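# Swing the coffee maker lid fully open, then release

## Task

Raise the coffee maker's lid until it is completely open, and finish with no part of either robot still in contact with the coffee maker.

## Robot and tools

Robot: two arms, left_arm (base near x +0.03, y +0.29 m) and right_arm (base near x 0.00, y -0.28 m). right_arm wears a right hand and left_arm a mirror-image left hand. Each hand has an index, middle and ring finger plus a thumb, driven by sixteen hinge motors. A two-camera stand sits behind the arms, and an object may occasionally get a small shove.

Scene frame: origin at table-top height halfway between the arms; +x points forward over the table, +y toward left_arm, +z up. Left and right in the pictures need not match the arm names.

Hand point axes (right hand): +z runs along the straightened fingers toward the tips; +x crosses the palm pointing away from the thumb; +y leaves the palm face. On the left hand +x points toward the thumb. A rigid mast near the wrist on the palm side (x +0.05 to +0.10, sign flipped on the left hand; z -0.16 to -0.11; reaching y +0.06 m) can strike objects.

Tool execute_actions. Argument actions: a list of actions. Each action is a list of 1 to 15 rows, one row per 1/30 s step; a short action repeats its final row until 15 steps are done. Each action lasts 0.5 s. An empty list just reports state and pictures. Argument cameras: camera names, ["all"], or []; if omitted it means all cameras when actions is empty and none otherwise. A wrong name makes the call invalid.

Every row has 48 numbers, each in [-1, 1], covering both arms even if one stays still, in this order: indices 0-5 left arm dx, dy, dz, rx, ry, rz; 6-21 left hand's sixteen hinge goals; 22 left current_limit; 23 left speed; 24-29 right arm dx to rz; 30-45 right hand's hinge goals; 46 right current_limit; 47 right speed.

Arm numbers are offsets, not poses. They are measured from that arm's Hand target as it stood when the action began, along that target's own axes. Every row inside one action refers to that same starting target, so to ramp a motion you make later rows larger. The next action starts from the updated target, so sending an offset again moves further. Scale: 1.0 equals 0.6 m of translation or 180 degrees of rotation; rx, ry, rz form a single rotation vector. All zeros holds the target and asks for it again.

Hand numbers are absolute goals for each hinge, scaled between its two stops, in this fixed order: index_abd, index_mcp, index_pip, index_dip, middle_abd, middle_mcp, middle_pip, middle_dip, ring_abd, ring_mcp, ring_pip, ring_dip, thumb_cmc, thumb_axl, thumb_mcp, thumb_ipl. Open hand: 0.00, -0.75, -0.58, -0.70, 0.00, -0.75, -0.58, -0.70, 0.00, -0.75, -0.58, -0.70, -0.71, -0.68, -0.23, -0.17. Raising _mcp/_pip/_dip curls a finger toward the palm; raising thumb_cmc swings the thumb in front of the palm. A roughly closed fist: 0.00, +0.86, -0.47, -0.90, 0.00, +1.00, -0.38, -0.92, 0.00, +0.56, -0.58, -0.90, +0.56, -0.68, -0.04, -0.26. A zero is a real goal; to leave a hand unchanged, resend its hand_goal, hand_current_limit and hand_speed from the latest result. current_limit maps -1..+1 to 0..550 mA per motor (floor 11 mA; starts at +0.4); very low values may leave fingers too weak to lift. speed sets the goal rate to (speed+1)/2 of 8.5 rad/s (starts at -0.6). Settings persist until changed.

Motion behaviour: each step the commanded orientation is limited to 40 degrees from the measured one, and the joints follow by damped inverse kinematics, favouring position. The hand often stops short of its target and waiting does not help; an all-zero action re-requests it, and a remaining gap can be sent as an explicit offset. Tiny moves may not start. The elbow sags, so command somewhat higher than needed. Reported positions may be off by a few centimetres, more at long reach. To stop pressing on something, set the target back past the hand point. Near the first joint's axis, small hand moves can swing the whole arm.

Results: end_effector_position (m) and end_effector_quat_wxyz per hand point in the scene frame; Hand target (the pose the next offsets start from); joint positions (rad), velocities (may read "within noise"), torques (include the arm's weight, positive toward larger angles, numbers 3 and 4 wrap at ±28 N m); per-motor hand_goal, hand_measured, hand_current_ma (positive pushes toward -1) and hand_state (moving, goal, blocked, overload); motor temperatures; and a few mid-action end-effector readings. Joint ranges (rad): waist ±2.880, shoulder 0 to 3.142, elbow 0 to 3.019, wrist pitch -1.693 to 1.571, wrist yaw ±1.571, wrist roll ±2.094.

Tool zoom_image: camera (cam_head_left, cam_head_right, cam_high, cam_low, cam_left_wrist, cam_right_wrist) and region [x0, y0, x1, y1] in that image's pixels from the top-left, at most 504 by 504; only cameras in the newest images can be zoomed. All images are 504x504.

Tool finished_scene: optional scene (1); irreversible. Call it only when the lid rests fully open and both hands are clear of the coffee maker.

Cautions: a finger motor drawing 495 mA or more for 5 s shuts down for 10 s. Motors heat when holding, stretching or pushing at an unreachable pose; at 85 °C a MOTOR HOT line appears and at 100 °C that arm goes limp for 30-60 s. If an arm is stopped, new hand numbers are discarded. The robot keeps the last command while you deliberate. Do not slam or drop the lid, strike the machine or table hard, push anything out of the work area, or let the arms or hands touch or squeeze each other.

Each tool is called after "Call:" as name(argument=value, ...), one argument or row to a line, values as JSON.

## Session

Call:
execute_actions(
  actions=[],
)

Scene clock: 0.00 s.
left_arm: end_effector_position=(+0.3494, +0.3192, +0.3307) hand_goal=(+0.000, -0.754, -0.576, -0.696, +0.000, -0.754, -0.576, -0.696, +0.000, -0.754, -0.576, -0.696, -0.714, -0.678, -0.226, -0.168) hand_measured=(+0.000, -0.754, -0.576, -0.696, +0.000, -0.754, -0.576, -0.696, +0.000, -0.754, -0.576, -0.696, -0.714, -0.678, -0.226, -0.168) hand_current_ma=(+0, +0, +0, +0, +0, +0, +0, +0, +0, +0, +0, +0, +0, +0, +0, +0) hand_state=(goal, goal, goal, goal, goal, goal, goal, goal, goal, goal, goal, goal, goal, goal, goal, goal) hand_current_limit=0.40 hand_speed=-0.60 end_effector_quat_wxyz=(+0.557, +0.640, +0.157, +0.505) | right_arm: end_effector_position=(+0.0937, -0.5887, +0.2309) hand_goal=(+0.000, -0.754, -0.576, -0.696, +0.000, -0.754, -0.576, -0.696, +0.000, -0.754, -0.576, -0.696, -0.714, -0.678, -0.226, -0.168) hand_measured=(+0.000, -0.754, -0.576, -0.696, +0.000, -0.754, -0.576, -0.696, +0.000, -0.754, -0.576, -0.696, -0.714, -0.678, -0.226, -0.168) hand_current_ma=(+0, +0, +0, +0, +0, +0, +0, +0, +0, +0, +0, +0, +0, +0, +0, +0) hand_state=(goal, goal, goal, goal, goal, goal, goal, goal, goal, goal, goal, goal, goal, goal, goal, goal) hand_current_limit=0.40 hand_speed=-0.60 end_effector_quat_wxyz=(-0.045, +0.987, +0.072, +0.138)
Joint positions: left_arm=[0.588 1.229 0.238 1.343 1.183 0.167] | right_arm=[-1.347 0.999 0.896 -1.515 -0.287 0.084]
Joint velocities: within noise
Joint torques (N m): no reading
Motor temperatures (°C): left_arm=[25 31 29 30 27 28] | right_arm=[35 31 25 28 25 25]
Heat: left arm: hottest shoulder 31 °C; right arm: hottest waist 35 °C.
Hand target: left_arm +0.3515, +0.3207, +0.3362; +0.555, +0.639, +0.150, +0.511 | right_arm +0.0956, -0.5965, +0.2446; -0.030, +0.987, +0.074, +0.140

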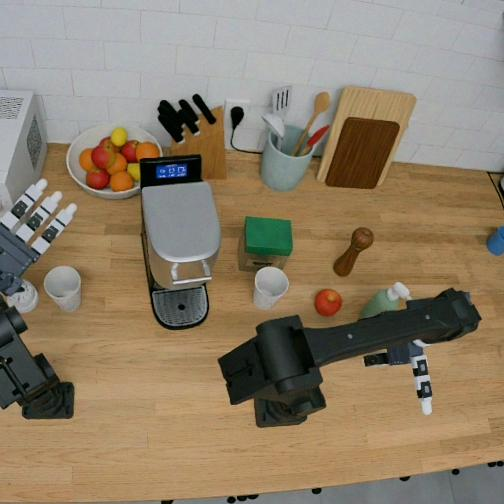

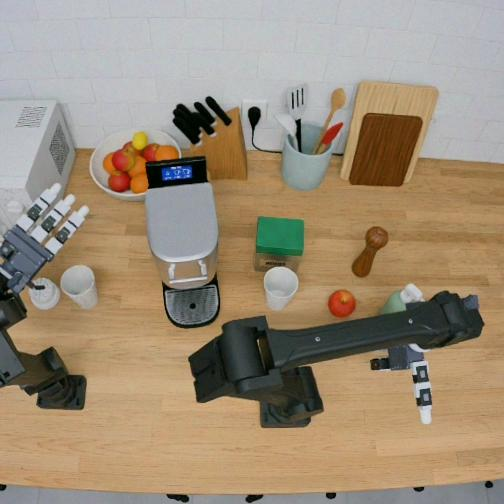

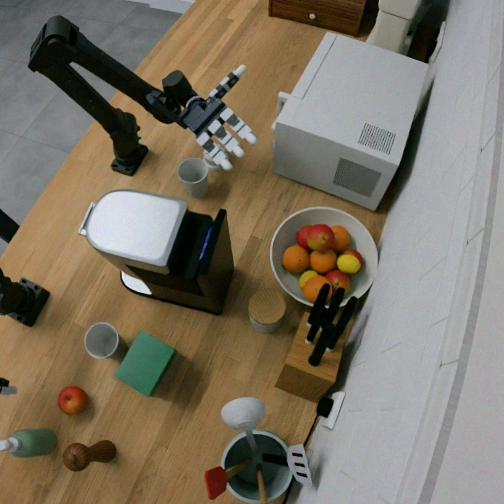

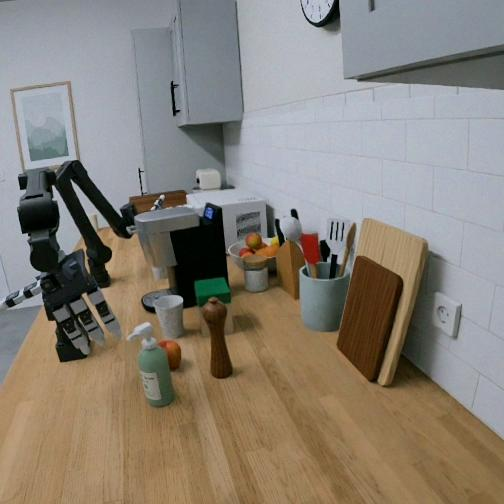

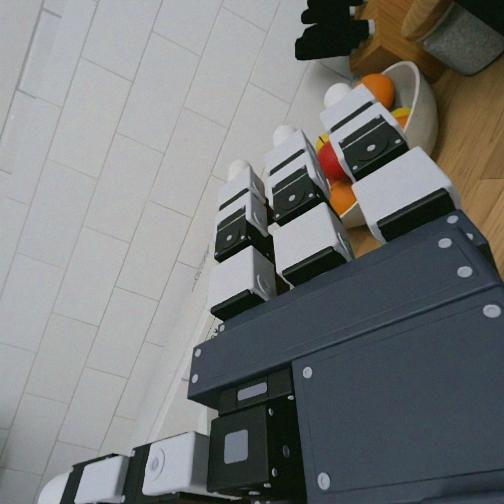

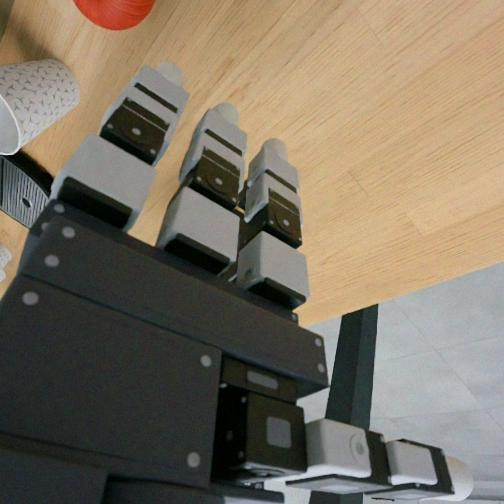

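Call:
zoom_image(
  camera="cam_head_left",
  region=[120, 130, 250, 340],
)

Call:
zoom_image(
  camera="cam_high",
  region=[60, 160, 260, 340],
)

Call:
zoom_image(
  camera="cam_low",
  region=[120, 180, 260, 330],
)

Call:
zoom_image(
  camera="cam_head_right",
  region=[120, 130, 250, 340],
)

Scaled by 2.400.

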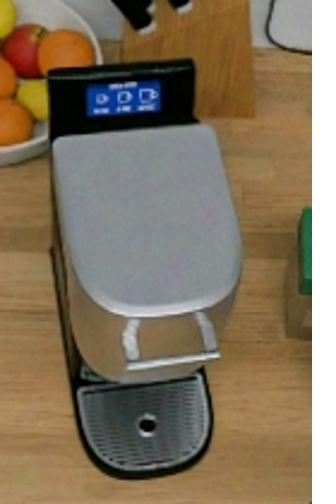

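Scaled by 2.520.

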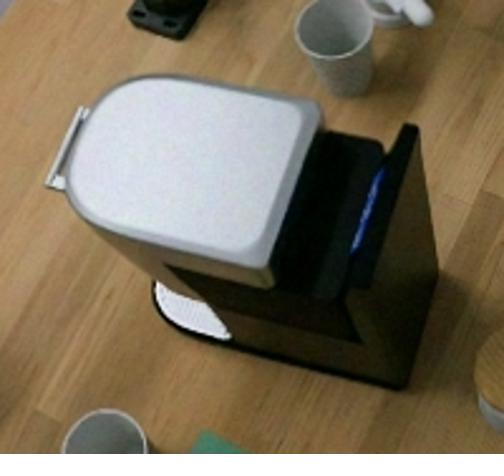

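Scaled by 3.360.

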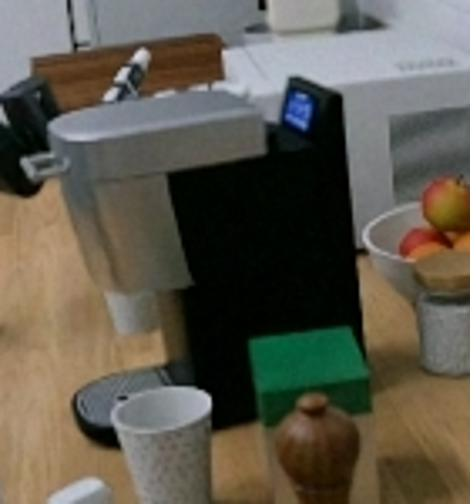

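Scaled by 2.400.

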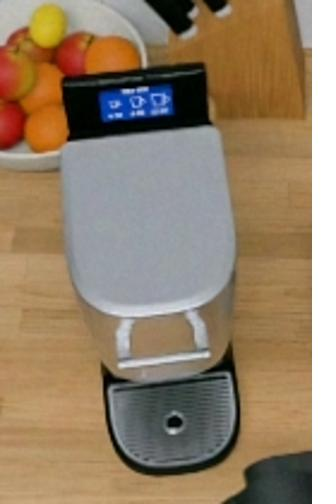

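Call:
zoom_image(
  camera="cam_low",
  region=[120, 190, 200, 270],
)

Call:
zoom_image(
  camera="cam_high",
  region=[70, 180, 150, 260],
)

Call:
zoom_image(
  camera="cam_head_left",
  region=[130, 220, 230, 320],
)

Scaled by 6.300.

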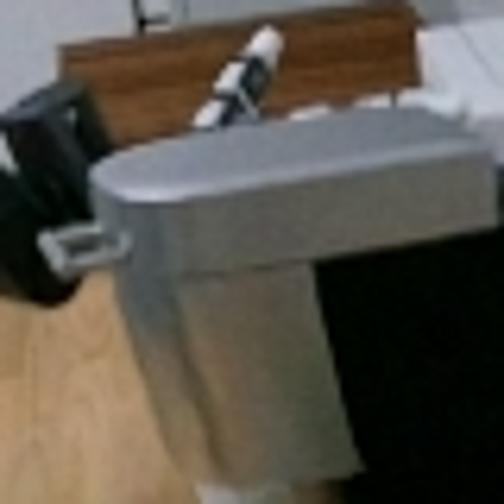

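Scaled by 6.300.

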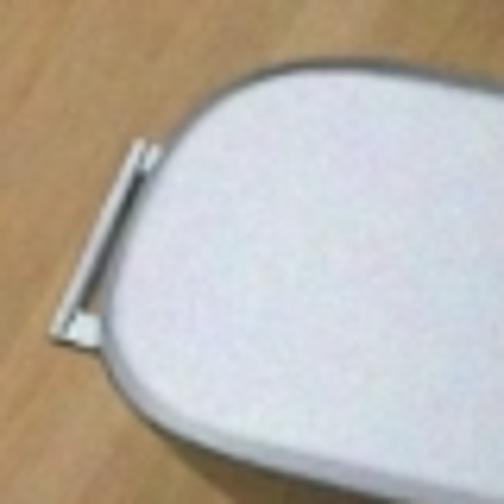

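Scaled by 5.040.

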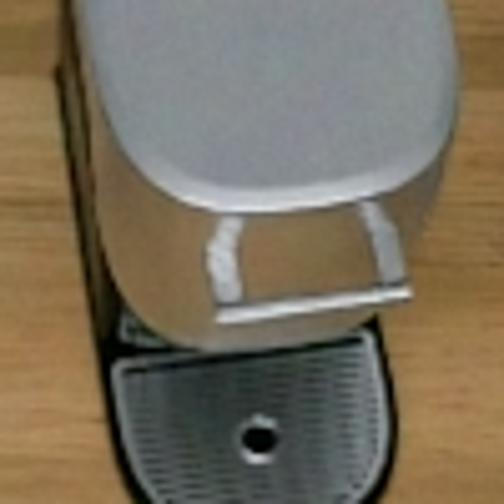

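Call:
execute_actions(
  actions=[
    [[0.0527,0.0935,0.015,0,0,0,0,-0.75,-0.58,-0.7,0,-0.75,-0.58,-0.7,0,-0.75,-0.58,-0.7,0.57,-0.68,-0.23,-0.17,0.4,-0.6,0,0,0,0,0,0,0,-0.75,-0.58,-0.7,0,-0.75,-0.58,-0.7,0,-0.75,-0.58,-0.7,-0.71,-0.68,-0.23,-0.17,0.4,-0.6]],
    [[0.0527,0.0935,0.015,0,0,0,0,-0.75,-0.58,-0.7,0,-0.75,-0.58,-0.7,0,-0.75,-0.58,-0.7,0.57,-0.68,-0.23,-0.17,0.4,-0.6,0,0,0,0,0,0,0,-0.75,-0.58,-0.7,0,-0.75,-0.58,-0.7,0,-0.75,-0.58,-0.7,-0.71,-0.68,-0.23,-0.17,0.4,-0.6]],
  ],
)

Scene clock: 279.17 s.
left_arm: end_effector_position=(+0.3489, +0.3198, +0.4433) hand_goal=(+0.000, -0.750, -0.580, -0.700, +0.000, -0.750, -0.580, -0.700, +0.000, -0.750, -0.580, -0.700, +0.570, -0.680, -0.230, -0.170) hand_measured=(+0.000, -0.762, -0.580, -0.698, +0.000, -0.760, -0.580, -0.698, +0.000, -0.760, -0.580, -0.698, +0.572, -0.678, -0.228, -0.168) hand_current_ma=(+0, -5, +0, +0, +0, -4, +0, +0, +0, -4, +0, +0, +0, +0, +0, +0) hand_state=(goal, goal, goal, goal, goal, goal, goal, goal, goal, goal, goal, goal, goal, goal, goal, goal) hand_current_limit=0.40 hand_speed=-0.60 end_effector_quat_wxyz=(+0.563, +0.639, +0.168, +0.496) | right_arm: end_effector_position=(+0.0937, -0.5887, +0.2309) hand_goal=(+0.000, -0.750, -0.580, -0.700, +0.000, -0.750, -0.580, -0.700, +0.000, -0.750, -0.580, -0.700, -0.710, -0.680, -0.230, -0.170) hand_measured=(+0.000, -0.750, -0.576, -0.698, +0.000, -0.750, -0.576, -0.698, +0.000, -0.750, -0.576, -0.698, -0.712, -0.678, -0.224, -0.168) hand_current_ma=(+0, +0, +0, +0, +0, +0, +0, +0, +0, +0, +0, +0, +0, +0, +2, +0) hand_state=(goal, goal, goal, goal, goal, goal, goal, goal, goal, goal, goal, goal, goal, goal, goal, goal) hand_current_limit=0.40 hand_speed=-0.60 end_effector_quat_wxyz=(-0.045, +0.987, +0.072, +0.138)
Joint positions: left_arm=[0.588 0.823 0.418 0.748 1.182 0.147] | right_arm=[-1.347 0.999 0.896 -1.515 -0.287 0.084]
Joint torques (N m): left_arm=[1.38 -2.9 12.71 1.13 -0.19 -0.01] | right_arm=[0.85 -4.72 10.76 0.1 -0.35 0.12]
Motor temperatures (°C): left_arm=[25 30 36 28 27 27] | right_arm=[33 29 47 26 23 24]
Heat: left arm: hottest elbow 36 °C; right arm: hottest elbow 47 °C.
Hand target: left_arm +0.3515, +0.3204, +0.4663; +0.555, +0.639, +0.150, +0.511 | right_arm +0.0956, -0.5965, +0.2446; -0.030, +0.987, +0.074, +0.140
Off the commanded pose: left_arm 0.023 m, 3 deg | right_arm 0.016 m, 2 deg.
Step readings (end_effector_position of left_arm | right_arm):
0: (+0.3494, +0.3192, +0.3307) | (+0.0937, -0.5887, +0.2309)
1: (+0.3494, +0.3192, +0.3308) | (+0.0937, -0.5887, +0.2309)
2: (+0.3497, +0.3197, +0.3318) | (+0.0937, -0.5887, +0.2309)
4: (+0.3490, +0.3203, +0.3389) | (+0.0937, -0.5887, +0.2309)
8: (+0.3406, +0.3157, +0.3714) | (+0.0937, -0.5887, +0.2309)
15: (+0.3447, +0.3182, +0.3853) | (+0.0937, -0.5887, +0.2309)
16: (+0.3462, +0.3191, +0.3840) | (+0.0937, -0.5887, +0.2309)
17: (+0.3479, +0.3204, +0.3842) | (+0.0937, -0.5887, +0.2309)
19: (+0.3492, +0.3217, +0.3912) | (+0.0937, -0.5887, +0.2309)
23: (+0.3429, +0.3177, +0.4285) | (+0.0937, -0.5887, +0.2309)
30: (+0.3459, +0.3189, +0.4482) | (+0.0937, -0.5887, +0.2309)

Call:
execute_actions(
  actions=[
    [[-0.0816,0.0458,0.0011,-0.0041,-0.0433,-0.0287,0,-0.75,-0.58,-0.7,0,-0.75,-0.58,-0.7,0,-0.75,-0.58,-0.7,0.57,-0.68,-0.23,-0.17,0.4,-0.6,0,0,0,0,0,0,0,-0.75,-0.58,-0.7,0,-0.75,-0.58,-0.7,0,-0.75,-0.58,-0.7,-0.71,-0.68,-0.23,-0.17,0.4,-0.6]],
    [[-0.0844,0.0383,0.0129,-0.0041,-0.0433,-0.0287,0,-0.75,-0.58,-0.7,0,-0.75,-0.58,-0.7,0,-0.75,-0.58,-0.7,0.57,-0.68,-0.23,-0.17,0.4,-0.6,0,0,0,0,0,0,0,-0.75,-0.58,-0.7,0,-0.75,-0.58,-0.7,0,-0.75,-0.58,-0.7,-0.71,-0.68,-0.23,-0.17,0.4,-0.6]],
    [[-0.0849,0.0303,0.0249,-0.0041,-0.0433,-0.0287,0,-0.75,-0.58,-0.7,0,-0.75,-0.58,-0.7,0,-0.75,-0.58,-0.7,0.57,-0.68,-0.23,-0.17,0.4,-0.6,0,0,0,0,0,0,0,-0.75,-0.58,-0.7,0,-0.75,-0.58,-0.7,0,-0.75,-0.58,-0.7,-0.71,-0.68,-0.23,-0.17,0.4,-0.6]],
    [[-0.0831,0.0224,0.0367,-0.0041,-0.0433,-0.0287,0,-0.75,-0.58,-0.7,0,-0.75,-0.58,-0.7,0,-0.75,-0.58,-0.7,0.57,-0.68,-0.23,-0.17,0.4,-0.6,0,0,0,0,0,0,0,-0.75,-0.58,-0.7,0,-0.75,-0.58,-0.7,0,-0.75,-0.58,-0.7,-0.71,-0.68,-0.23,-0.17,0.4,-0.6]],
  ],
)

Scene clock: 297.07 s.
left_arm: end_effector_position=(+0.2349, +0.1376, +0.4435) hand_goal=(+0.000, -0.750, -0.580, -0.700, +0.000, -0.750, -0.580, -0.700, +0.000, -0.750, -0.580, -0.700, +0.570, -0.680, -0.230, -0.170) hand_measured=(+0.000, -0.762, -0.580, -0.698, +0.000, -0.760, -0.580, -0.698, +0.000, -0.760, -0.580, -0.698, +0.572, -0.678, -0.228, -0.168) hand_current_ma=(+0, -5, +0, +0, +0, -4, +0, +0, +0, -4, +0, +0, +0, +0, +0, +0) hand_state=(goal, goal, goal, goal, goal, goal, goal, goal, goal, goal, goal, goal, goal, goal, goal, goal) hand_current_limit=0.40 hand_speed=-0.60 end_effector_quat_wxyz=(+0.671, +0.704, +0.112, +0.207) | right_arm: end_effector_position=(+0.0937, -0.5887, +0.2309) hand_goal=(+0.000, -0.750, -0.580, -0.700, +0.000, -0.750, -0.580, -0.700, +0.000, -0.750, -0.580, -0.700, -0.710, -0.680, -0.230, -0.170) hand_measured=(+0.000, -0.750, -0.576, -0.698, +0.000, -0.750, -0.576, -0.698, +0.000, -0.750, -0.576, -0.698, -0.712, -0.678, -0.224, -0.168) hand_current_ma=(+0, +0, +0, +0, +0, +0, +0, +0, +0, +0, +0, +0, +0, +0, +2, +0) hand_state=(goal, goal, goal, goal, goal, goal, goal, goal, goal, goal, goal, goal, goal, goal, goal, goal) hand_current_limit=0.40 hand_speed=-0.60 end_effector_quat_wxyz=(-0.045, +0.987, +0.072, +0.138)
Joint positions: left_arm=[-0.019 0.222 0.417 -0.23 1.117 0.172] | right_arm=[-1.347 0.999 0.896 -1.515 -0.287 0.084]
Joint torques (N m): left_arm=[0.32 2.55 12.88 1.4 0 0.04] | right_arm=[0.85 -4.66 10.76 0.1 -0.35 0.11]
Heat: left arm: hottest elbow 40 °C; right arm: hottest elbow 48 °C.
Hand target: left_arm +0.2275, +0.1332, +0.4662; +0.672, +0.701, +0.094, +0.218 | right_arm +0.0956, -0.5965, +0.2446; -0.030, +0.987, +0.074, +0.140
Off the commanded pose: left_arm 0.024 m, 2 deg | right_arm 0.016 m, 2 deg.
Step readings (end_effector_position of left_arm | right_arm):
0: (+0.3489, +0.3197, +0.4433) | (+0.0937, -0.5887, +0.2309)
1: (+0.3489, +0.3195, +0.4430) | (+0.0937, -0.5887, +0.2309)
2: (+0.3481, +0.3174, +0.4423) | (+0.0937, -0.5887, +0.2309)
4: (+0.3432, +0.3090, +0.4436) | (+0.0937, -0.5887, +0.2309)
8: (+0.3249, +0.2855, +0.4571) | (+0.0937, -0.5887, +0.2309)
15: (+0.3196, +0.2773, +0.4589) | (+0.0937, -0.5887, +0.2309)
16: (+0.3204, +0.2775, +0.4578) | (+0.0937, -0.5887, +0.2309)
17: (+0.3203, +0.2753, +0.4565) | (+0.0937, -0.5887, +0.2309)
19: (+0.3159, +0.2663, +0.4559) | (+0.0937, -0.5887, +0.2309)
23: (+0.2953, +0.2407, +0.4655) | (+0.0937, -0.5887, +0.2309)
30: (+0.2899, +0.2310, +0.4631) | (+0.0937, -0.5887, +0.2309)
31: (+0.2912, +0.2311, +0.4614) | (+0.0937, -0.5887, +0.2309)
32: (+0.2906, +0.2291, +0.4604) | (+0.0937, -0.5887, +0.2309)
34: (+0.2852, +0.2199, +0.4598) | (+0.0937, -0.5887, +0.2309)
38: (+0.2635, +0.1953, +0.4641) | (+0.0937, -0.5887, +0.2309)
45: (+0.2616, +0.1852, +0.4568) | (+0.0937, -0.5887, +0.2309)
46: (+0.2625, +0.1848, +0.4551) | (+0.0937, -0.5887, +0.2309)
47: (+0.2628, +0.1835, +0.4535) | (+0.0937, -0.5887, +0.2309)
49: (+0.2570, +0.1740, +0.4510) | (+0.0937, -0.5887, +0.2309)
53: (+0.2352, +0.1515, +0.4520) | (+0.0937, -0.5887, +0.2309)
60: (+0.2338, +0.1393, +0.4456) | (+0.0937, -0.5887, +0.2309)

Call:
execute_actions(
  actions=[
    [[-0.0790,0.0145,0.0480,-0.0041,-0.0433,-0.0287,0,-0.75,-0.58,-0.7,0,-0.75,-0.58,-0.7,0,-0.75,-0.58,-0.7,0.57,-0.68,-0.23,-0.17,0.4,-0.6,0,0,0,0,0,0,0,-0.75,-0.58,-0.7,0,-0.75,-0.58,-0.7,0,-0.75,-0.58,-0.7,-0.71,-0.68,-0.23,-0.17,0.4,-0.6]],
    [[-0.0727,0.0070,0.0585,-0.0041,-0.0433,-0.0287,0,-0.75,-0.58,-0.7,0,-0.75,-0.58,-0.7,0,-0.75,-0.58,-0.7,0.57,-0.68,-0.23,-0.17,0.4,-0.6,0,0,0,0,0,0,0,-0.75,-0.58,-0.7,0,-0.75,-0.58,-0.7,0,-0.75,-0.58,-0.7,-0.71,-0.68,-0.23,-0.17,0.4,-0.6]],
  ],
  cameras=["cam_head_left","cam_low","cam_left_wrist"],
)

Scene clock: 321.27 s.
left_arm: end_effector_position=(+0.1710, +0.0400, +0.4372) hand_goal=(+0.000, -0.750, -0.580, -0.700, +0.000, -0.750, -0.580, -0.700, +0.000, -0.750, -0.580, -0.700, +0.570, -0.680, -0.230, -0.170) hand_measured=(-0.002, -0.758, -0.584, -0.698, -0.002, -0.758, -0.580, -0.698, +0.000, -0.760, -0.580, -0.698, +0.572, -0.678, -0.228, -0.168) hand_current_ma=(+0, -3, -1, +0, +0, -3, +0, +0, +0, -4, +0, +0, +0, +0, +0, +0) hand_state=(goal, goal, goal, goal, goal, goal, goal, goal, goal, goal, goal, goal, goal, goal, goal, goal) hand_current_limit=0.40 hand_speed=-0.60 end_effector_quat_wxyz=(+0.690, +0.718, +0.074, +0.055) | right_arm: end_effector_position=(+0.0937, -0.5887, +0.2309) hand_goal=(+0.000, -0.750, -0.580, -0.700, +0.000, -0.750, -0.580, -0.700, +0.000, -0.750, -0.580, -0.700, -0.710, -0.680, -0.230, -0.170) hand_measured=(+0.000, -0.750, -0.576, -0.698, +0.000, -0.750, -0.576, -0.698, +0.000, -0.750, -0.576, -0.698, -0.712, -0.678, -0.224, -0.168) hand_current_ma=(+0, +0, +0, +0, +0, +0, +0, +0, +0, +0, +0, +0, +0, +0, +2, +0) hand_state=(goal, goal, goal, goal, goal, goal, goal, goal, goal, goal, goal, goal, goal, goal, goal, goal) hand_current_limit=0.40 hand_speed=-0.60 end_effector_quat_wxyz=(-0.045, +0.987, +0.072, +0.138)
Joint positions: left_arm=[-0.791 0.22 0.424 -0.256 0.62 0.007] | right_arm=[-1.347 0.999 0.896 -1.515 -0.287 0.084]
Joint torques (N m): left_arm=[0.03 2.43 13.16 2.82 -0.03 -0.1] | right_arm=[0.85 -4.66 10.77 0.09 -0.35 0.12]
Motor temperatures (°C): left_arm=[25 30 47 27 26 27] | right_arm=[33 28 48 25 23 24]
Heat: left arm: hottest elbow 47 °C; right arm: hottest elbow 48 °C.
Hand target: left_arm +0.1655, +0.0396, +0.4662; +0.704, +0.705, +0.062, +0.061 | right_arm +0.0956, -0.5965, +0.2446; -0.030, +0.987, +0.074, +0.140
Off the commanded pose: left_arm 0.029 m, 3 deg | right_arm 0.016 m, 2 deg.
Step readings (end_effector_position of left_arm | right_arm):
0: (+0.2349, +0.1376, +0.4435) | (+0.0937, -0.5887, +0.2309)
1: (+0.2351, +0.1374, +0.4432) | (+0.0937, -0.5887, +0.2309)
2: (+0.2353, +0.1362, +0.4421) | (+0.0937, -0.5887, +0.2309)
4: (+0.2298, +0.1268, +0.4391) | (+0.0937, -0.5887, +0.2309)
8: (+0.2093, +0.1056, +0.4383) | (+0.0937, -0.5887, +0.2309)
15: (+0.2039, +0.0916, +0.4380) | (+0.0937, -0.5887, +0.2309)
16: (+0.2039, +0.0909, +0.4383) | (+0.0937, -0.5887, +0.2309)
17: (+0.2033, +0.0893, +0.4388) | (+0.0937, -0.5887, +0.2309)
19: (+0.1975, +0.0816, +0.4402) | (+0.0937, -0.5887, +0.2309)
23: (+0.1736, +0.0597, +0.4393) | (+0.0937, -0.5887, +0.2309)
30: (+0.1698, +0.0422, +0.4362) | (+0.0937, -0.5887, +0.2309)
camera_calibration:
cam_left_wrist: T_world_to_cam=[[-0.79459, -0.101205, -0.598652, 0.364923], [0.304517, 0.786591, -0.537162, 0.110967], [0.525258, -0.609124, -0.594199, 0.320013], [0, 0, 0, 1]] pos_world=[0.0880836, 0.144574, 0.468221]
Images, in order (width x height): cam_head_left 504x504, cam_low 504x504, cam_left_wrist 504x504.

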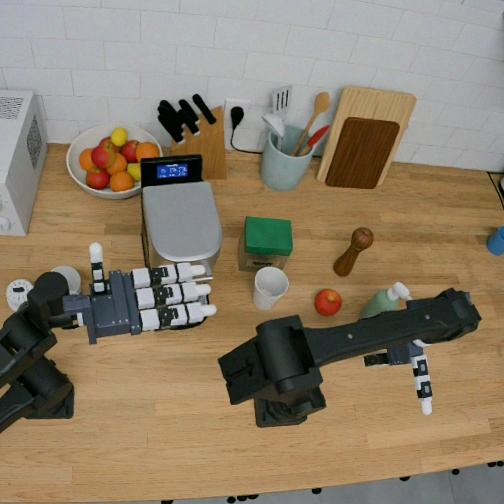

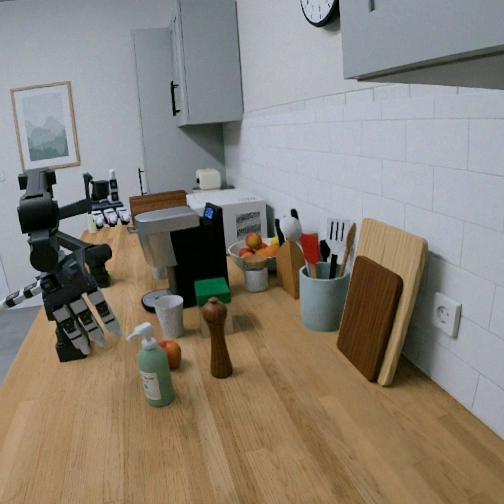

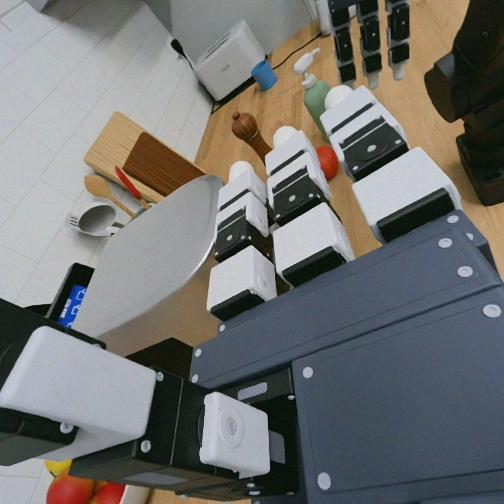

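Call:
execute_actions(
  actions=[
    [[-0.0536,0,0.016,0,0,0,0,-0.75,-0.58,-0.7,0,-0.75,-0.58,-0.7,0,-0.75,-0.58,-0.7,0.57,-0.68,-0.23,-0.17,0.4,-0.6,0,0,0,0,0,0,0,-0.75,-0.58,-0.7,0,-0.75,-0.58,-0.7,0,-0.75,-0.58,-0.7,-0.71,-0.68,-0.23,-0.17,0.4,-0.6]],
    [[0,-0.05,0,0,0,0,0,-0.75,-0.58,-0.7,0,-0.75,-0.58,-0.7,0,-0.75,-0.58,-0.7,0.57,-0.68,-0.23,-0.17,0.4,-0.6,0,0,0,0,0,0,0,-0.75,-0.58,-0.7,0,-0.75,-0.58,-0.7,0,-0.75,-0.58,-0.7,-0.71,-0.68,-0.23,-0.17,0.4,-0.6]],
  ],
  cameras=["cam_head_left","cam_head_right","cam_high"],
)

Scene clock: 348.03 s.
left_arm: end_effector_position=(+0.1400, +0.0229, +0.4339) hand_goal=(+0.000, -0.750, -0.580, -0.700, +0.000, -0.750, -0.580, -0.700, +0.000, -0.750, -0.580, -0.700, +0.570, -0.680, -0.230, -0.170) hand_measured=(-0.002, -0.758, -0.584, -0.698, -0.002, -0.758, -0.580, -0.698, +0.000, -0.760, -0.580, -0.698, +0.570, -0.678, -0.228, -0.168) hand_current_ma=(+0, -3, -1, +0, +0, -3, +0, +0, +0, -4, +0, +0, +0, +0, +0, +0) hand_state=(goal, goal, goal, goal, goal, goal, goal, goal, goal, goal, goal, goal, goal, goal, goal, goal) hand_current_limit=0.40 hand_speed=-0.60 end_effector_quat_wxyz=(+0.697, +0.711, +0.066, +0.064) | right_arm: end_effector_position=(+0.0937, -0.5887, +0.2309) hand_goal=(+0.000, -0.750, -0.580, -0.700, +0.000, -0.750, -0.580, -0.700, +0.000, -0.750, -0.580, -0.700, -0.710, -0.680, -0.230, -0.170) hand_measured=(+0.000, -0.750, -0.576, -0.698, +0.000, -0.750, -0.576, -0.698, +0.000, -0.750, -0.576, -0.698, -0.712, -0.678, -0.224, -0.168) hand_current_ma=(+0, +0, +0, +0, +0, +0, +0, +0, +0, +0, +0, +0, +0, +0, +2, +0) hand_state=(goal, goal, goal, goal, goal, goal, goal, goal, goal, goal, goal, goal, goal, goal, goal, goal) hand_current_limit=0.40 hand_speed=-0.60 end_effector_quat_wxyz=(-0.045, +0.987, +0.072, +0.138)
Joint positions: left_arm=[-1.097 0.198 0.397 -0.221 0.312 0.006] | right_arm=[-1.347 0.999 0.896 -1.515 -0.287 0.084]
Joint torques (N m): left_arm=[0.15 0.67 9.44 2.99 -0.08 -0.09] | right_arm=[0.85 -4.66 10.76 0.1 -0.35 0.11]
Heat: left arm: hottest elbow 46 °C; right arm: hottest elbow 48 °C.
Hand target: left_arm +0.1355, +0.0247, +0.4363; +0.704, +0.704, +0.062, +0.061 | right_arm +0.0956, -0.5965, +0.2446; -0.030, +0.987, +0.074, +0.140
Off the commanded pose: left_arm 0.005 m, 1 deg | right_arm 0.016 m, 2 deg.
Step readings (end_effector_position of left_arm | right_arm):
0: (+0.1710, +0.0400, +0.4372) | (+0.0937, -0.5887, +0.2309)
1: (+0.1717, +0.0402, +0.4372) | (+0.0937, -0.5887, +0.2309)
2: (+0.1733, +0.0401, +0.4370) | (+0.0937, -0.5887, +0.2309)
4: (+0.1713, +0.0364, +0.4368) | (+0.0937, -0.5887, +0.2309)
8: (+0.1511, +0.0254, +0.4374) | (+0.0937, -0.5887, +0.2309)
15: (+0.1425, +0.0204, +0.4376) | (+0.0937, -0.5887, +0.2309)
16: (+0.1422, +0.0203, +0.4376) | (+0.0937, -0.5887, +0.2309)
17: (+0.1420, +0.0202, +0.4377) | (+0.0937, -0.5887, +0.2309)
19: (+0.1421, +0.0209, +0.4391) | (+0.0937, -0.5887, +0.2309)
23: (+0.1401, +0.0234, +0.4398) | (+0.0937, -0.5887, +0.2309)
30: (+0.1400, +0.0227, +0.4333) | (+0.0937, -0.5887, +0.2309)
Images, in order (width x height): cam_head_left 504x504, cam_head_right 504x504, cam_high 504x504.

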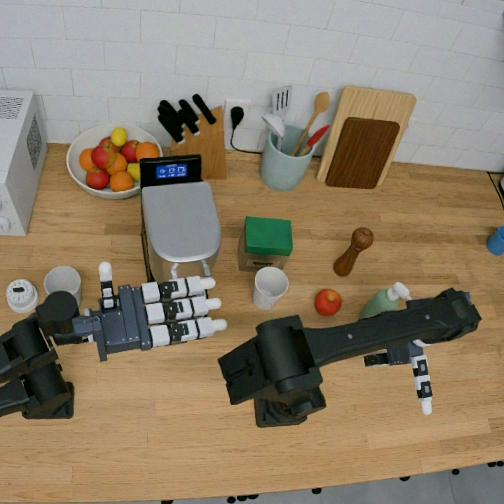

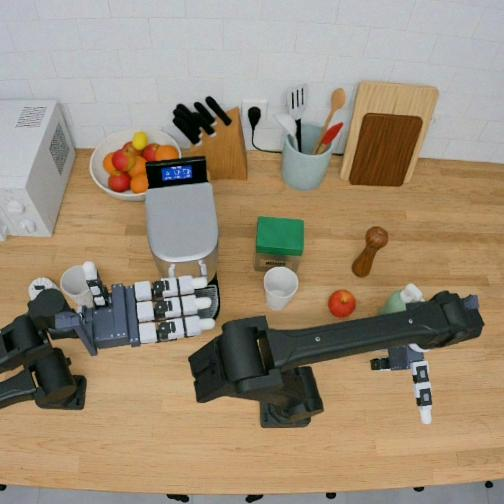

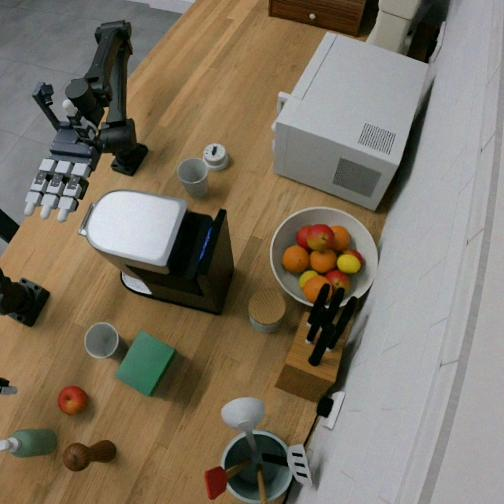

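Call:
execute_actions(
  actions=[
    [[0,-0.055,0,0,0,0,0,-0.75,-0.58,-0.7,0,-0.75,-0.58,-0.7,0,-0.75,-0.58,-0.7,0.57,-0.68,-0.23,-0.17,0.4,-0.6,0,0,0,0,0,0,0,-0.75,-0.58,-0.7,0,-0.75,-0.58,-0.7,0,-0.75,-0.58,-0.7,-0.71,-0.68,-0.23,-0.17,0.4,-0.6]],
    [[0,-0.055,0,0,0,0,0,-0.75,-0.58,-0.7,0,-0.75,-0.58,-0.7,0,-0.75,-0.58,-0.7,0.57,-0.68,-0.23,-0.17,0.4,-0.6,0,0,0,0,0,0,0,-0.75,-0.58,-0.7,0,-0.75,-0.58,-0.7,0,-0.75,-0.58,-0.7,-0.71,-0.68,-0.23,-0.17,0.4,-0.6]],
  ],
  cameras=["cam_head_left","cam_head_right","cam_low"],
)

Scene clock: 356.17 s.
left_arm: end_effector_position=(+0.1401, +0.0226, +0.3654) hand_goal=(+0.000, -0.750, -0.580, -0.700, +0.000, -0.750, -0.580, -0.700, +0.000, -0.750, -0.580, -0.700, +0.570, -0.680, -0.230, -0.170) hand_measured=(-0.002, -0.760, -0.584, -0.698, -0.002, -0.758, -0.580, -0.698, +0.000, -0.760, -0.580, -0.698, +0.570, -0.678, -0.228, -0.168) hand_current_ma=(+0, -3, -1, +0, +0, -3, +0, +0, +0, -4, +0, +0, +0, +0, +0, +0) hand_state=(goal, goal, goal, goal, goal, goal, goal, goal, goal, goal, goal, goal, goal, goal, goal, goal) hand_current_limit=0.40 hand_speed=-0.60 end_effector_quat_wxyz=(+0.695, +0.713, +0.067, +0.064) | right_arm: end_effector_position=(+0.0937, -0.5887, +0.2309) hand_goal=(+0.000, -0.750, -0.580, -0.700, +0.000, -0.750, -0.580, -0.700, +0.000, -0.750, -0.580, -0.700, -0.710, -0.680, -0.230, -0.170) hand_measured=(+0.000, -0.750, -0.576, -0.698, +0.000, -0.750, -0.576, -0.698, +0.000, -0.750, -0.576, -0.698, -0.712, -0.678, -0.224, -0.168) hand_current_ma=(+0, +0, +0, +0, +0, +0, +0, +0, +0, +0, +0, +0, +0, +0, +2, +0) hand_state=(goal, goal, goal, goal, goal, goal, goal, goal, goal, goal, goal, goal, goal, goal, goal, goal) hand_current_limit=0.40 hand_speed=-0.60 end_effector_quat_wxyz=(-0.045, +0.987, +0.072, +0.138)
Joint positions: left_arm=[-1.097 0.147 0.216 -0.096 0.312 0.006] | right_arm=[-1.347 0.999 0.896 -1.515 -0.287 0.084]
Joint torques (N m): left_arm=[0.03 0.91 9.87 2.96 -0.06 -0.09] | right_arm=[0.85 -4.72 10.77 0.1 -0.35 0.12]
Heat: left arm: hottest elbow 45 °C; right arm: hottest elbow 48 °C.
Hand target: left_arm +0.1355, +0.0246, +0.3703; +0.704, +0.705, +0.062, +0.061 | right_arm +0.0956, -0.5965, +0.2446; -0.030, +0.987, +0.074, +0.140
Off the commanded pose: left_arm 0.007 m, 2 deg | right_arm 0.016 m, 2 deg.
Step readings (end_effector_position of left_arm | right_arm):
0: (+0.1400, +0.0229, +0.4339) | (+0.0937, -0.5887, +0.2309)
1: (+0.1401, +0.0227, +0.4333) | (+0.0937, -0.5887, +0.2309)
2: (+0.1400, +0.0228, +0.4321) | (+0.0937, -0.5887, +0.2309)
4: (+0.1396, +0.0235, +0.4269) | (+0.0937, -0.5887, +0.2309)
8: (+0.1405, +0.0219, +0.4041) | (+0.0937, -0.5887, +0.2309)
15: (+0.1408, +0.0213, +0.3966) | (+0.0937, -0.5887, +0.2309)
16: (+0.1406, +0.0218, +0.3974) | (+0.0937, -0.5887, +0.2309)
17: (+0.1403, +0.0223, +0.3970) | (+0.0937, -0.5887, +0.2309)
19: (+0.1396, +0.0236, +0.3938) | (+0.0937, -0.5887, +0.2309)
23: (+0.1403, +0.0223, +0.3724) | (+0.0937, -0.5887, +0.2309)
30: (+0.1407, +0.0216, +0.3636) | (+0.0937, -0.5887, +0.2309)
Images, in order (width x height): cam_head_left 504x504, cam_head_right 504x504, cam_low 504x504.

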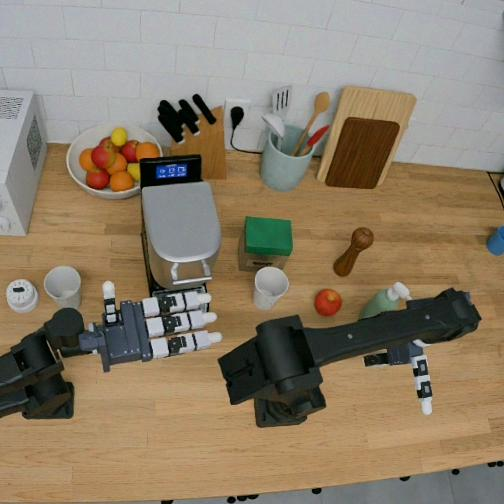

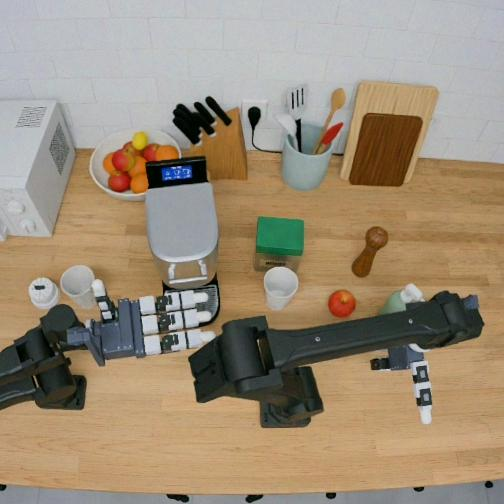

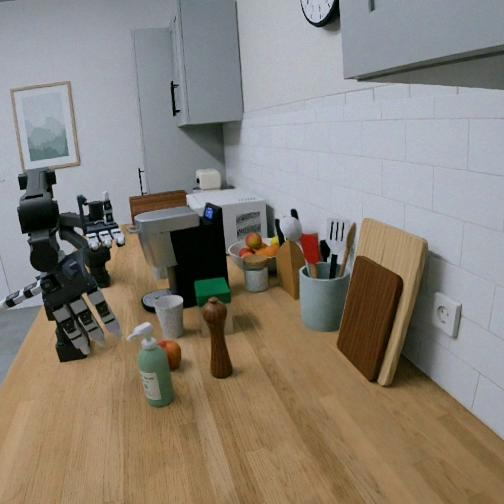

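Call:
execute_actions(
  actions=[
    [[0,-0.0517,0,0,0,0,0,-0.75,-0.58,-0.7,0,-0.75,-0.58,-0.7,0,-0.75,-0.58,-0.7,0.57,-0.68,-0.23,-0.17,0.4,-0.6,0,0,0,0,0,0,0,-0.75,-0.58,-0.7,0,-0.75,-0.58,-0.7,0,-0.75,-0.58,-0.7,-0.71,-0.68,-0.23,-0.17,0.4,-0.6]],
    [[0.04,0,0.007,0,0,0,0,-0.75,-0.58,-0.7,0,-0.75,-0.58,-0.7,0,-0.75,-0.58,-0.7,0.57,-0.68,-0.23,-0.17,0.4,-0.6,0,0,0,0,0,0,0,-0.75,-0.58,-0.7,0,-0.75,-0.58,-0.7,0,-0.75,-0.58,-0.7,-0.71,-0.68,-0.23,-0.17,0.4,-0.6]],
  ],
  cameras=["cam_head_left","cam_head_right","cam_high","cam_low"],
)

Scene clock: 370.60 s.
left_arm: end_effector_position=(+0.1563, +0.0241, +0.3369) hand_goal=(+0.000, -0.750, -0.580, -0.700, +0.000, -0.750, -0.580, -0.700, +0.000, -0.750, -0.580, -0.700, +0.570, -0.680, -0.230, -0.170) hand_measured=(-0.002, -0.760, -0.584, -0.698, +0.000, -0.758, -0.580, -0.698, +0.000, -0.760, -0.580, -0.698, +0.570, -0.678, -0.228, -0.168) hand_current_ma=(+0, -3, -1, +0, +0, -3, +0, +0, +0, -4, +0, +0, +0, +0, +0, +0) hand_state=(goal, goal, goal, goal, goal, goal, goal, goal, goal, goal, goal, goal, goal, goal, goal, goal) hand_current_limit=0.40 hand_speed=-0.60 end_effector_quat_wxyz=(+0.702, +0.708, +0.059, +0.059) | right_arm: end_effector_position=(+0.0937, -0.5887, +0.2309) hand_goal=(+0.000, -0.750, -0.580, -0.700, +0.000, -0.750, -0.580, -0.700, +0.000, -0.750, -0.580, -0.700, -0.710, -0.680, -0.230, -0.170) hand_measured=(+0.000, -0.750, -0.576, -0.698, +0.000, -0.750, -0.576, -0.698, +0.000, -0.750, -0.576, -0.698, -0.712, -0.678, -0.224, -0.168) hand_current_ma=(+0, +0, +0, +0, +0, +0, +0, +0, +0, +0, +0, +0, +0, +0, +2, +0) hand_state=(goal, goal, goal, goal, goal, goal, goal, goal, goal, goal, goal, goal, goal, goal, goal, goal) hand_current_limit=0.40 hand_speed=-0.60 end_effector_quat_wxyz=(-0.045, +0.987, +0.072, +0.138)
Joint positions: left_arm=[-0.95 0.222 0.135 0.078 0.476 0.006] | right_arm=[-1.347 0.999 0.896 -1.515 -0.287 0.084]
Joint torques (N m): left_arm=[2.37 2.2 10.22 2.93 0.25 -0.08] | right_arm=[0.85 -4.66 10.77 0.09 -0.35 0.11]
Heat: left arm: hottest elbow 45 °C; right arm: hottest elbow 49 °C.
Hand target: left_arm +0.1599, +0.0247, +0.3390; +0.704, +0.705, +0.062, +0.061 | right_arm +0.0956, -0.5965, +0.2446; -0.030, +0.987, +0.074, +0.140
Off the commanded pose: left_arm 0.004 m, 1 deg | right_arm 0.016 m, 2 deg.
Step readings (end_effector_position of left_arm | right_arm):
0: (+0.1401, +0.0226, +0.3654) | (+0.0937, -0.5887, +0.2309)
1: (+0.1401, +0.0226, +0.3654) | (+0.0937, -0.5887, +0.2309)
2: (+0.1401, +0.0228, +0.3644) | (+0.0937, -0.5887, +0.2309)
4: (+0.1396, +0.0235, +0.3606) | (+0.0937, -0.5887, +0.2309)
8: (+0.1403, +0.0224, +0.3408) | (+0.0937, -0.5887, +0.2309)
15: (+0.1404, +0.0221, +0.3329) | (+0.0937, -0.5887, +0.2309)
16: (+0.1398, +0.0222, +0.3335) | (+0.0937, -0.5887, +0.2309)
17: (+0.1380, +0.0222, +0.3350) | (+0.0937, -0.5887, +0.2309)
19: (+0.1356, +0.0221, +0.3377) | (+0.0937, -0.5887, +0.2309)
23: (+0.1498, +0.0250, +0.3374) | (+0.0937, -0.5887, +0.2309)
30: (+0.1565, +0.0236, +0.3352) | (+0.0937, -0.5887, +0.2309)
Images, in order (width x height): cam_head_left 504x504, cam_head_right 504x504, cam_high 504x504, cam_low 504x504.

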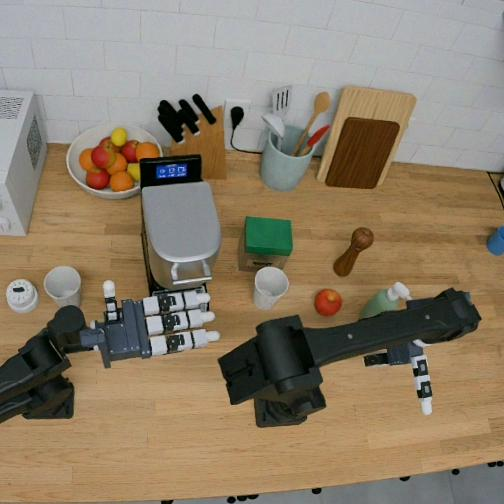

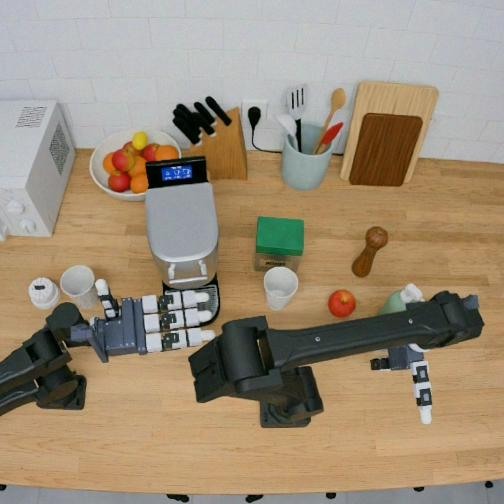

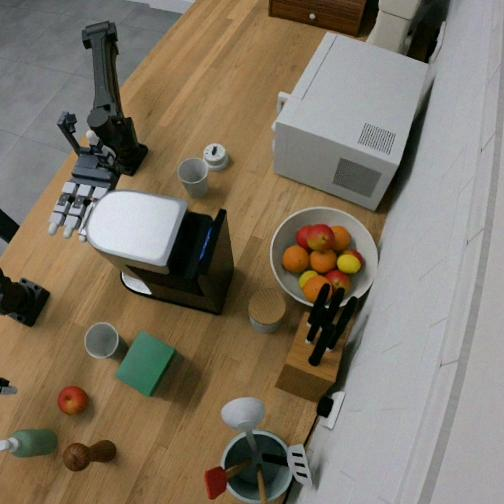

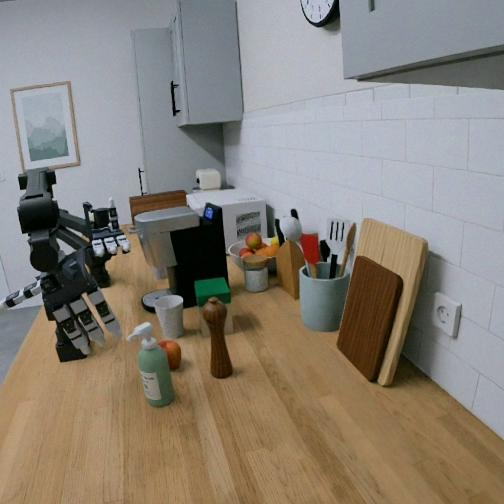

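Call:
zoom_image(
  camera="cam_low",
  region=[80, 190, 200, 310],
)

Call:
zoom_image(
  camera="cam_head_right",
  region=[120, 220, 230, 330],
)

Call:
zoom_image(
  camera="cam_high",
  region=[40, 160, 140, 260],
)

Scaled by 4.200.

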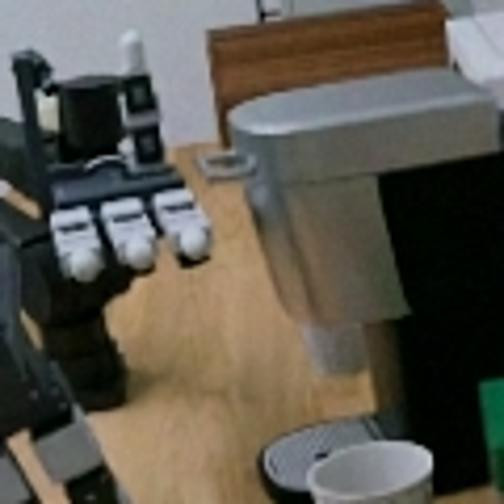

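Scaled by 4.582.

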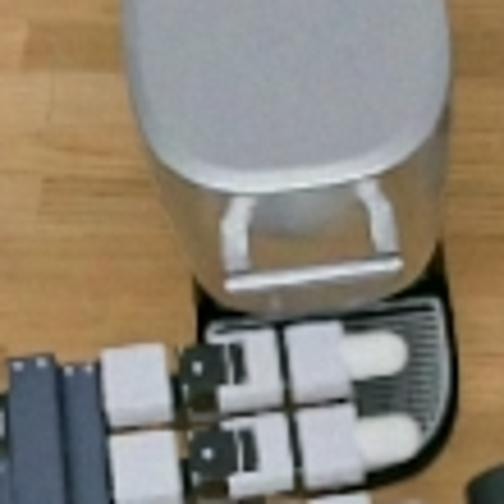

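Scaled by 5.040.

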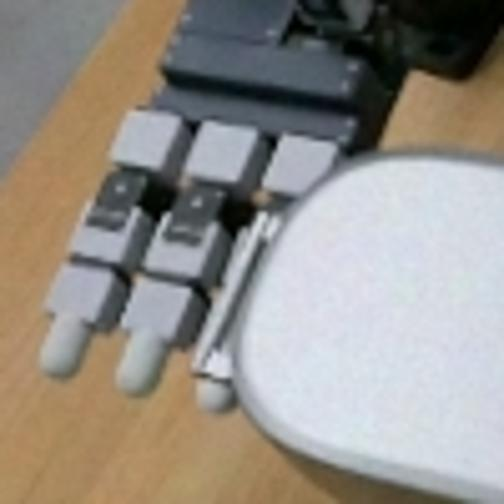

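Call:
execute_actions(
  actions=[
    [[0.0591,0,0.0104,0,0,0,0,-0.75,-0.58,-0.7,0,-0.75,-0.58,-0.7,0,-0.75,-0.58,-0.7,0.57,-0.68,-0.23,-0.17,0.4,-0.6,0,0,0,0,0,0,0,-0.75,-0.58,-0.7,0,-0.75,-0.58,-0.7,0,-0.75,-0.58,-0.7,-0.71,-0.68,-0.23,-0.17,0.4,-0.6]],
    [[0,0.03,0,0,0,0,0,-0.75,-0.58,-0.7,0,-0.75,-0.58,-0.7,0,-0.75,-0.58,-0.7,0.57,-0.68,-0.23,-0.17,0.4,-0.6,0,0,0,0,0,0,0,-0.75,-0.58,-0.7,0,-0.75,-0.58,-0.7,0,-0.75,-0.58,-0.7,-0.71,-0.68,-0.23,-0.17,0.4,-0.6]],
  ],
  cameras=["cam_head_left","cam_head_right","cam_high","cam_low"],
)

Call:
zoom_image(
  camera="cam_low",
  region=[80, 190, 200, 310],
)

Call:
zoom_image(
  camera="cam_head_right",
  region=[120, 220, 230, 330],
)

Call:
zoom_image(
  camera="cam_high",
  region=[40, 160, 140, 260],
)

Scene clock: 406.90 s.
left_arm: end_effector_position=(+0.1920, +0.0238, +0.3177) hand_goal=(+0.000, -0.750, -0.580, -0.700, +0.000, -0.750, -0.580, -0.700, +0.000, -0.750, -0.580, -0.700, +0.570, -0.680, -0.230, -0.170) hand_measured=(+0.000, -0.760, -0.584, -0.698, +0.000, -0.758, -0.580, -0.698, +0.000, -0.760, -0.580, -0.698, +0.570, -0.678, -0.228, -0.168) hand_current_ma=(+0, -3, -1, +0, +0, -3, +0, +0, +0, -4, +0, +0, +0, +0, +0, +0) hand_state=(goal, goal, goal, goal, goal, goal, goal, goal, goal, goal, goal, goal, goal, goal, goal, goal) hand_current_limit=0.40 hand_speed=-0.60 end_effector_quat_wxyz=(+0.687, +0.722, +0.073, +0.044) | right_arm: end_effector_position=(+0.0937, -0.5887, +0.2309) hand_goal=(+0.000, -0.750, -0.580, -0.700, +0.000, -0.750, -0.580, -0.700, +0.000, -0.750, -0.580, -0.700, -0.710, -0.680, -0.230, -0.170) hand_measured=(+0.000, -0.750, -0.576, -0.698, +0.000, -0.750, -0.576, -0.698, +0.000, -0.750, -0.576, -0.698, -0.712, -0.678, -0.224, -0.168) hand_current_ma=(+0, +0, +0, +0, +0, +0, +0, +0, +0, +0, +0, +0, +0, +0, +2, +0) hand_state=(goal, goal, goal, goal, goal, goal, goal, goal, goal, goal, goal, goal, goal, goal, goal, goal) hand_current_limit=0.40 hand_speed=-0.60 end_effector_quat_wxyz=(-0.045, +0.987, +0.072, +0.138)
Joint positions: left_arm=[-0.755 0.397 0.135 0.196 0.672 0.005] | right_arm=[-1.347 0.999 0.896 -1.515 -0.287 0.084]
Joint torques (N m): left_arm=[2.26 -0.32 14.32 1.7 0.29 -0.07] | right_arm=[0.85 -4.72 10.77 0.1 -0.35 0.12]
Heat: left arm: hottest elbow 46 °C; right arm: hottest elbow 49 °C.
Hand target: left_arm +0.1959, +0.0246, +0.3570; +0.704, +0.705, +0.062, +0.061 | right_arm +0.0956, -0.5965, +0.2446; -0.030, +0.987, +0.074, +0.140
Off the commanded pose: left_arm 0.040 m, 4 deg | right_arm 0.016 m, 2 deg.
Step readings (end_effector_position of left_arm | right_arm):
0: (+0.1563, +0.0241, +0.3369) | (+0.0937, -0.5887, +0.2309)
1: (+0.1561, +0.0240, +0.3369) | (+0.0937, -0.5887, +0.2309)
2: (+0.1551, +0.0237, +0.3373) | (+0.0937, -0.5887, +0.2309)
4: (+0.1593, +0.0237, +0.3360) | (+0.0937, -0.5887, +0.2309)
8: (+0.1857, +0.0266, +0.3256) | (+0.0937, -0.5887, +0.2309)
15: (+0.1925, +0.0236, +0.3215) | (+0.0937, -0.5887, +0.2309)
16: (+0.1922, +0.0236, +0.3221) | (+0.0937, -0.5887, +0.2309)
17: (+0.1922, +0.0236, +0.3221) | (+0.0937, -0.5887, +0.2309)
19: (+0.1922, +0.0235, +0.3212) | (+0.0937, -0.5887, +0.2309)
23: (+0.1922, +0.0235, +0.3187) | (+0.0937, -0.5887, +0.2309)
30: (+0.1918, +0.0239, +0.3181) | (+0.0937, -0.5887, +0.2309)
Images, in order (width x height): cam_head_left 504x504, cam_head_right 504x504, cam_high 504x504, cam_low 504x504.

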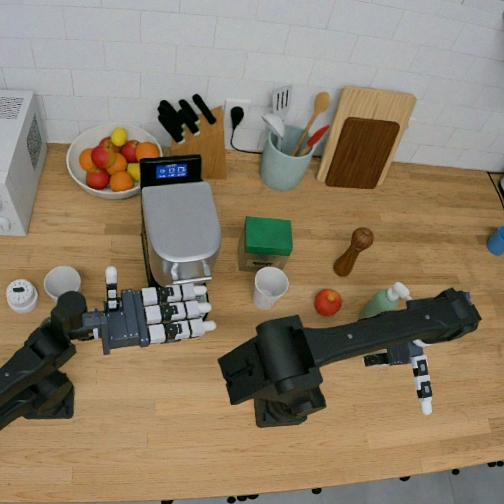

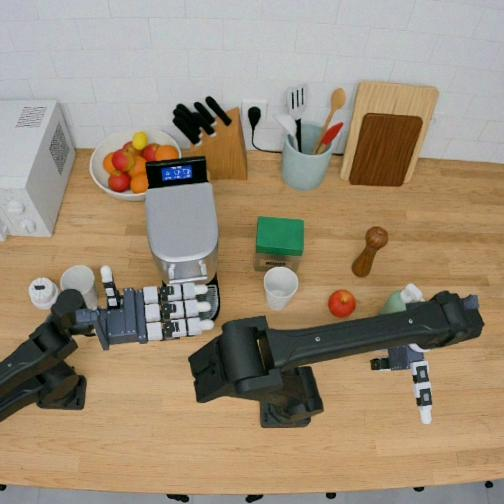

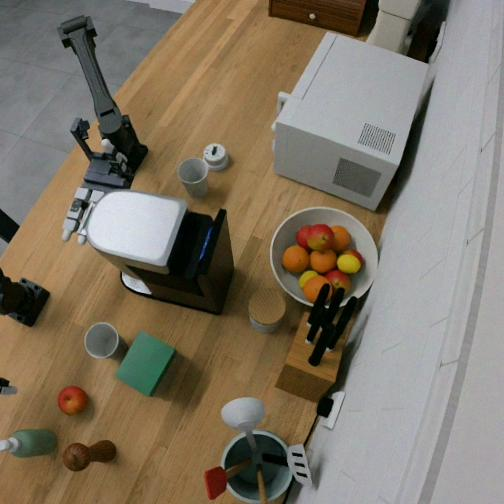

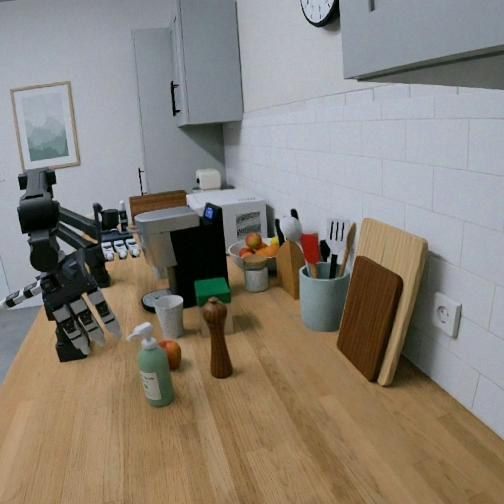

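Scaled by 4.200.

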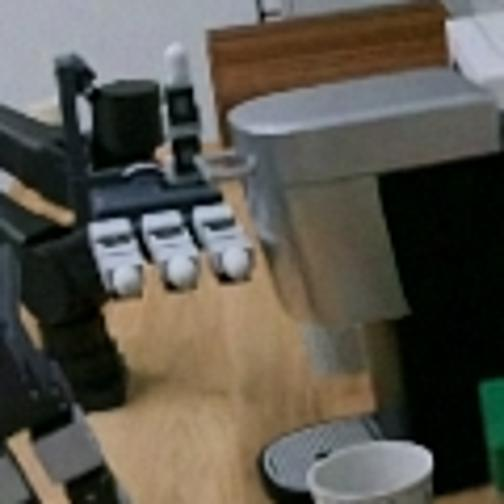

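Scaled by 4.582.

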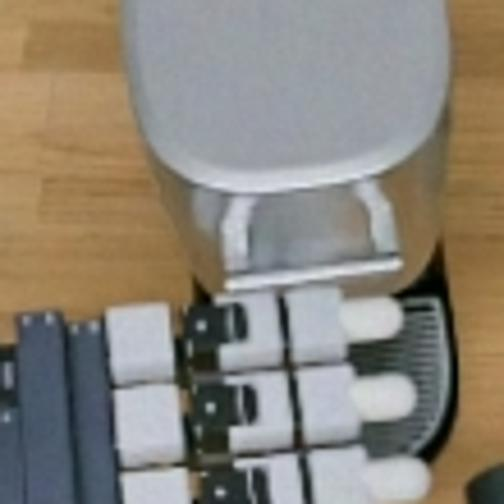

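Scaled by 5.040.

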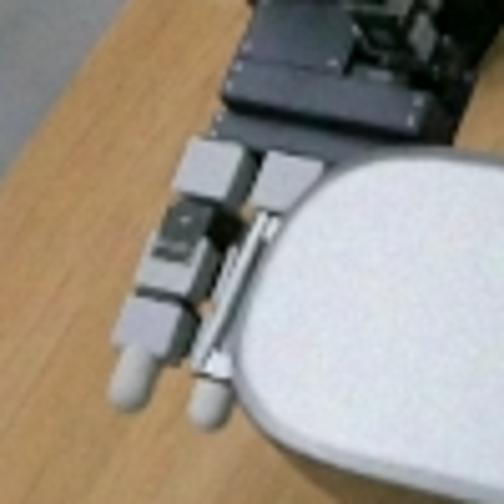

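Call:
execute_actions(
  actions=[
    [[0,0.04,0,-0.02,0,0,0,-0.75,-0.58,-0.7,0,-0.75,-0.58,-0.7,0,-0.75,-0.58,-0.7,0.57,-0.68,-0.23,-0.17,0.4,-0.6,0,0,0,0,0,0,0,-0.75,-0.58,-0.7,0,-0.75,-0.58,-0.7,0,-0.75,-0.58,-0.7,-0.71,-0.68,-0.23,-0.17,0.4,-0.6]],
  ],
)

Scene clock: 428.37 s.
left_arm: end_effector_position=(+0.1949, +0.0273, +0.3372) hand_goal=(+0.000, -0.750, -0.580, -0.700, +0.000, -0.750, -0.580, -0.700, +0.000, -0.750, -0.580, -0.700, +0.570, -0.680, -0.230, -0.170) hand_measured=(+0.004, -0.762, -0.584, -0.698, +0.000, -0.758, -0.580, -0.698, +0.000, -0.760, -0.580, -0.698, +0.570, -0.678, -0.228, -0.168) hand_current_ma=(+1, -6, -1, +0, +0, -3, +0, +0, +0, -4, +0, +0, +0, +0, +0, +0) hand_state=(goal, goal, goal, goal, goal, goal, goal, goal, goal, goal, goal, goal, goal, goal, goal, goal) hand_current_limit=0.40 hand_speed=-0.60 end_effector_quat_wxyz=(+0.705, +0.703, +0.077, +0.047) | right_arm: end_effector_position=(+0.0937, -0.5887, +0.2309) hand_goal=(+0.000, -0.750, -0.580, -0.700, +0.000, -0.750, -0.580, -0.700, +0.000, -0.750, -0.580, -0.700, -0.710, -0.680, -0.230, -0.170) hand_measured=(+0.000, -0.750, -0.576, -0.698, +0.000, -0.750, -0.576, -0.698, +0.000, -0.750, -0.576, -0.698, -0.712, -0.678, -0.224, -0.168) hand_current_ma=(+0, +0, +0, +0, +0, +0, +0, +0, +0, +0, +0, +0, +0, +0, +2, +0) hand_state=(goal, goal, goal, goal, goal, goal, goal, goal, goal, goal, goal, goal, goal, goal, goal, goal) hand_current_limit=0.40 hand_speed=-0.60 end_effector_quat_wxyz=(-0.045, +0.987, +0.072, +0.138)
Joint positions: left_arm=[-0.755 0.397 0.151 0.244 0.663 -0.041] | right_arm=[-1.347 0.999 0.896 -1.515 -0.287 0.084]
Joint torques (N m): left_arm=[0.73 1.03 14.72 2.86 -0.19 -0.09] | right_arm=[0.85 -4.66 10.77 0.09 -0.35 0.12]
Heat: left arm: hottest elbow 51 °C; right arm: hottest elbow 49 °C.
Hand target: left_arm +0.1958, +0.0247, +0.3812; +0.726, +0.682, +0.060, +0.063 | right_arm +0.0956, -0.5965, +0.2446; -0.030, +0.987, +0.074, +0.140
Off the commanded pose: left_arm 0.044 m, 4 deg | right_arm 0.016 m, 2 deg.
Step readings (end_effector_position of left_arm | right_arm):
0: (+0.1920, +0.0239, +0.3177) | (+0.0937, -0.5887, +0.2309)
1: (+0.1920, +0.0239, +0.3177) | (+0.0937, -0.5887, +0.2309)
2: (+0.1922, +0.0239, +0.3177) | (+0.0937, -0.5887, +0.2309)
4: (+0.1931, +0.0245, +0.3197) | (+0.0937, -0.5887, +0.2309)
8: (+0.1945, +0.0260, +0.3284) | (+0.0937, -0.5887, +0.2309)
15: (+0.1948, +0.0271, +0.3366) | (+0.0937, -0.5887, +0.2309)


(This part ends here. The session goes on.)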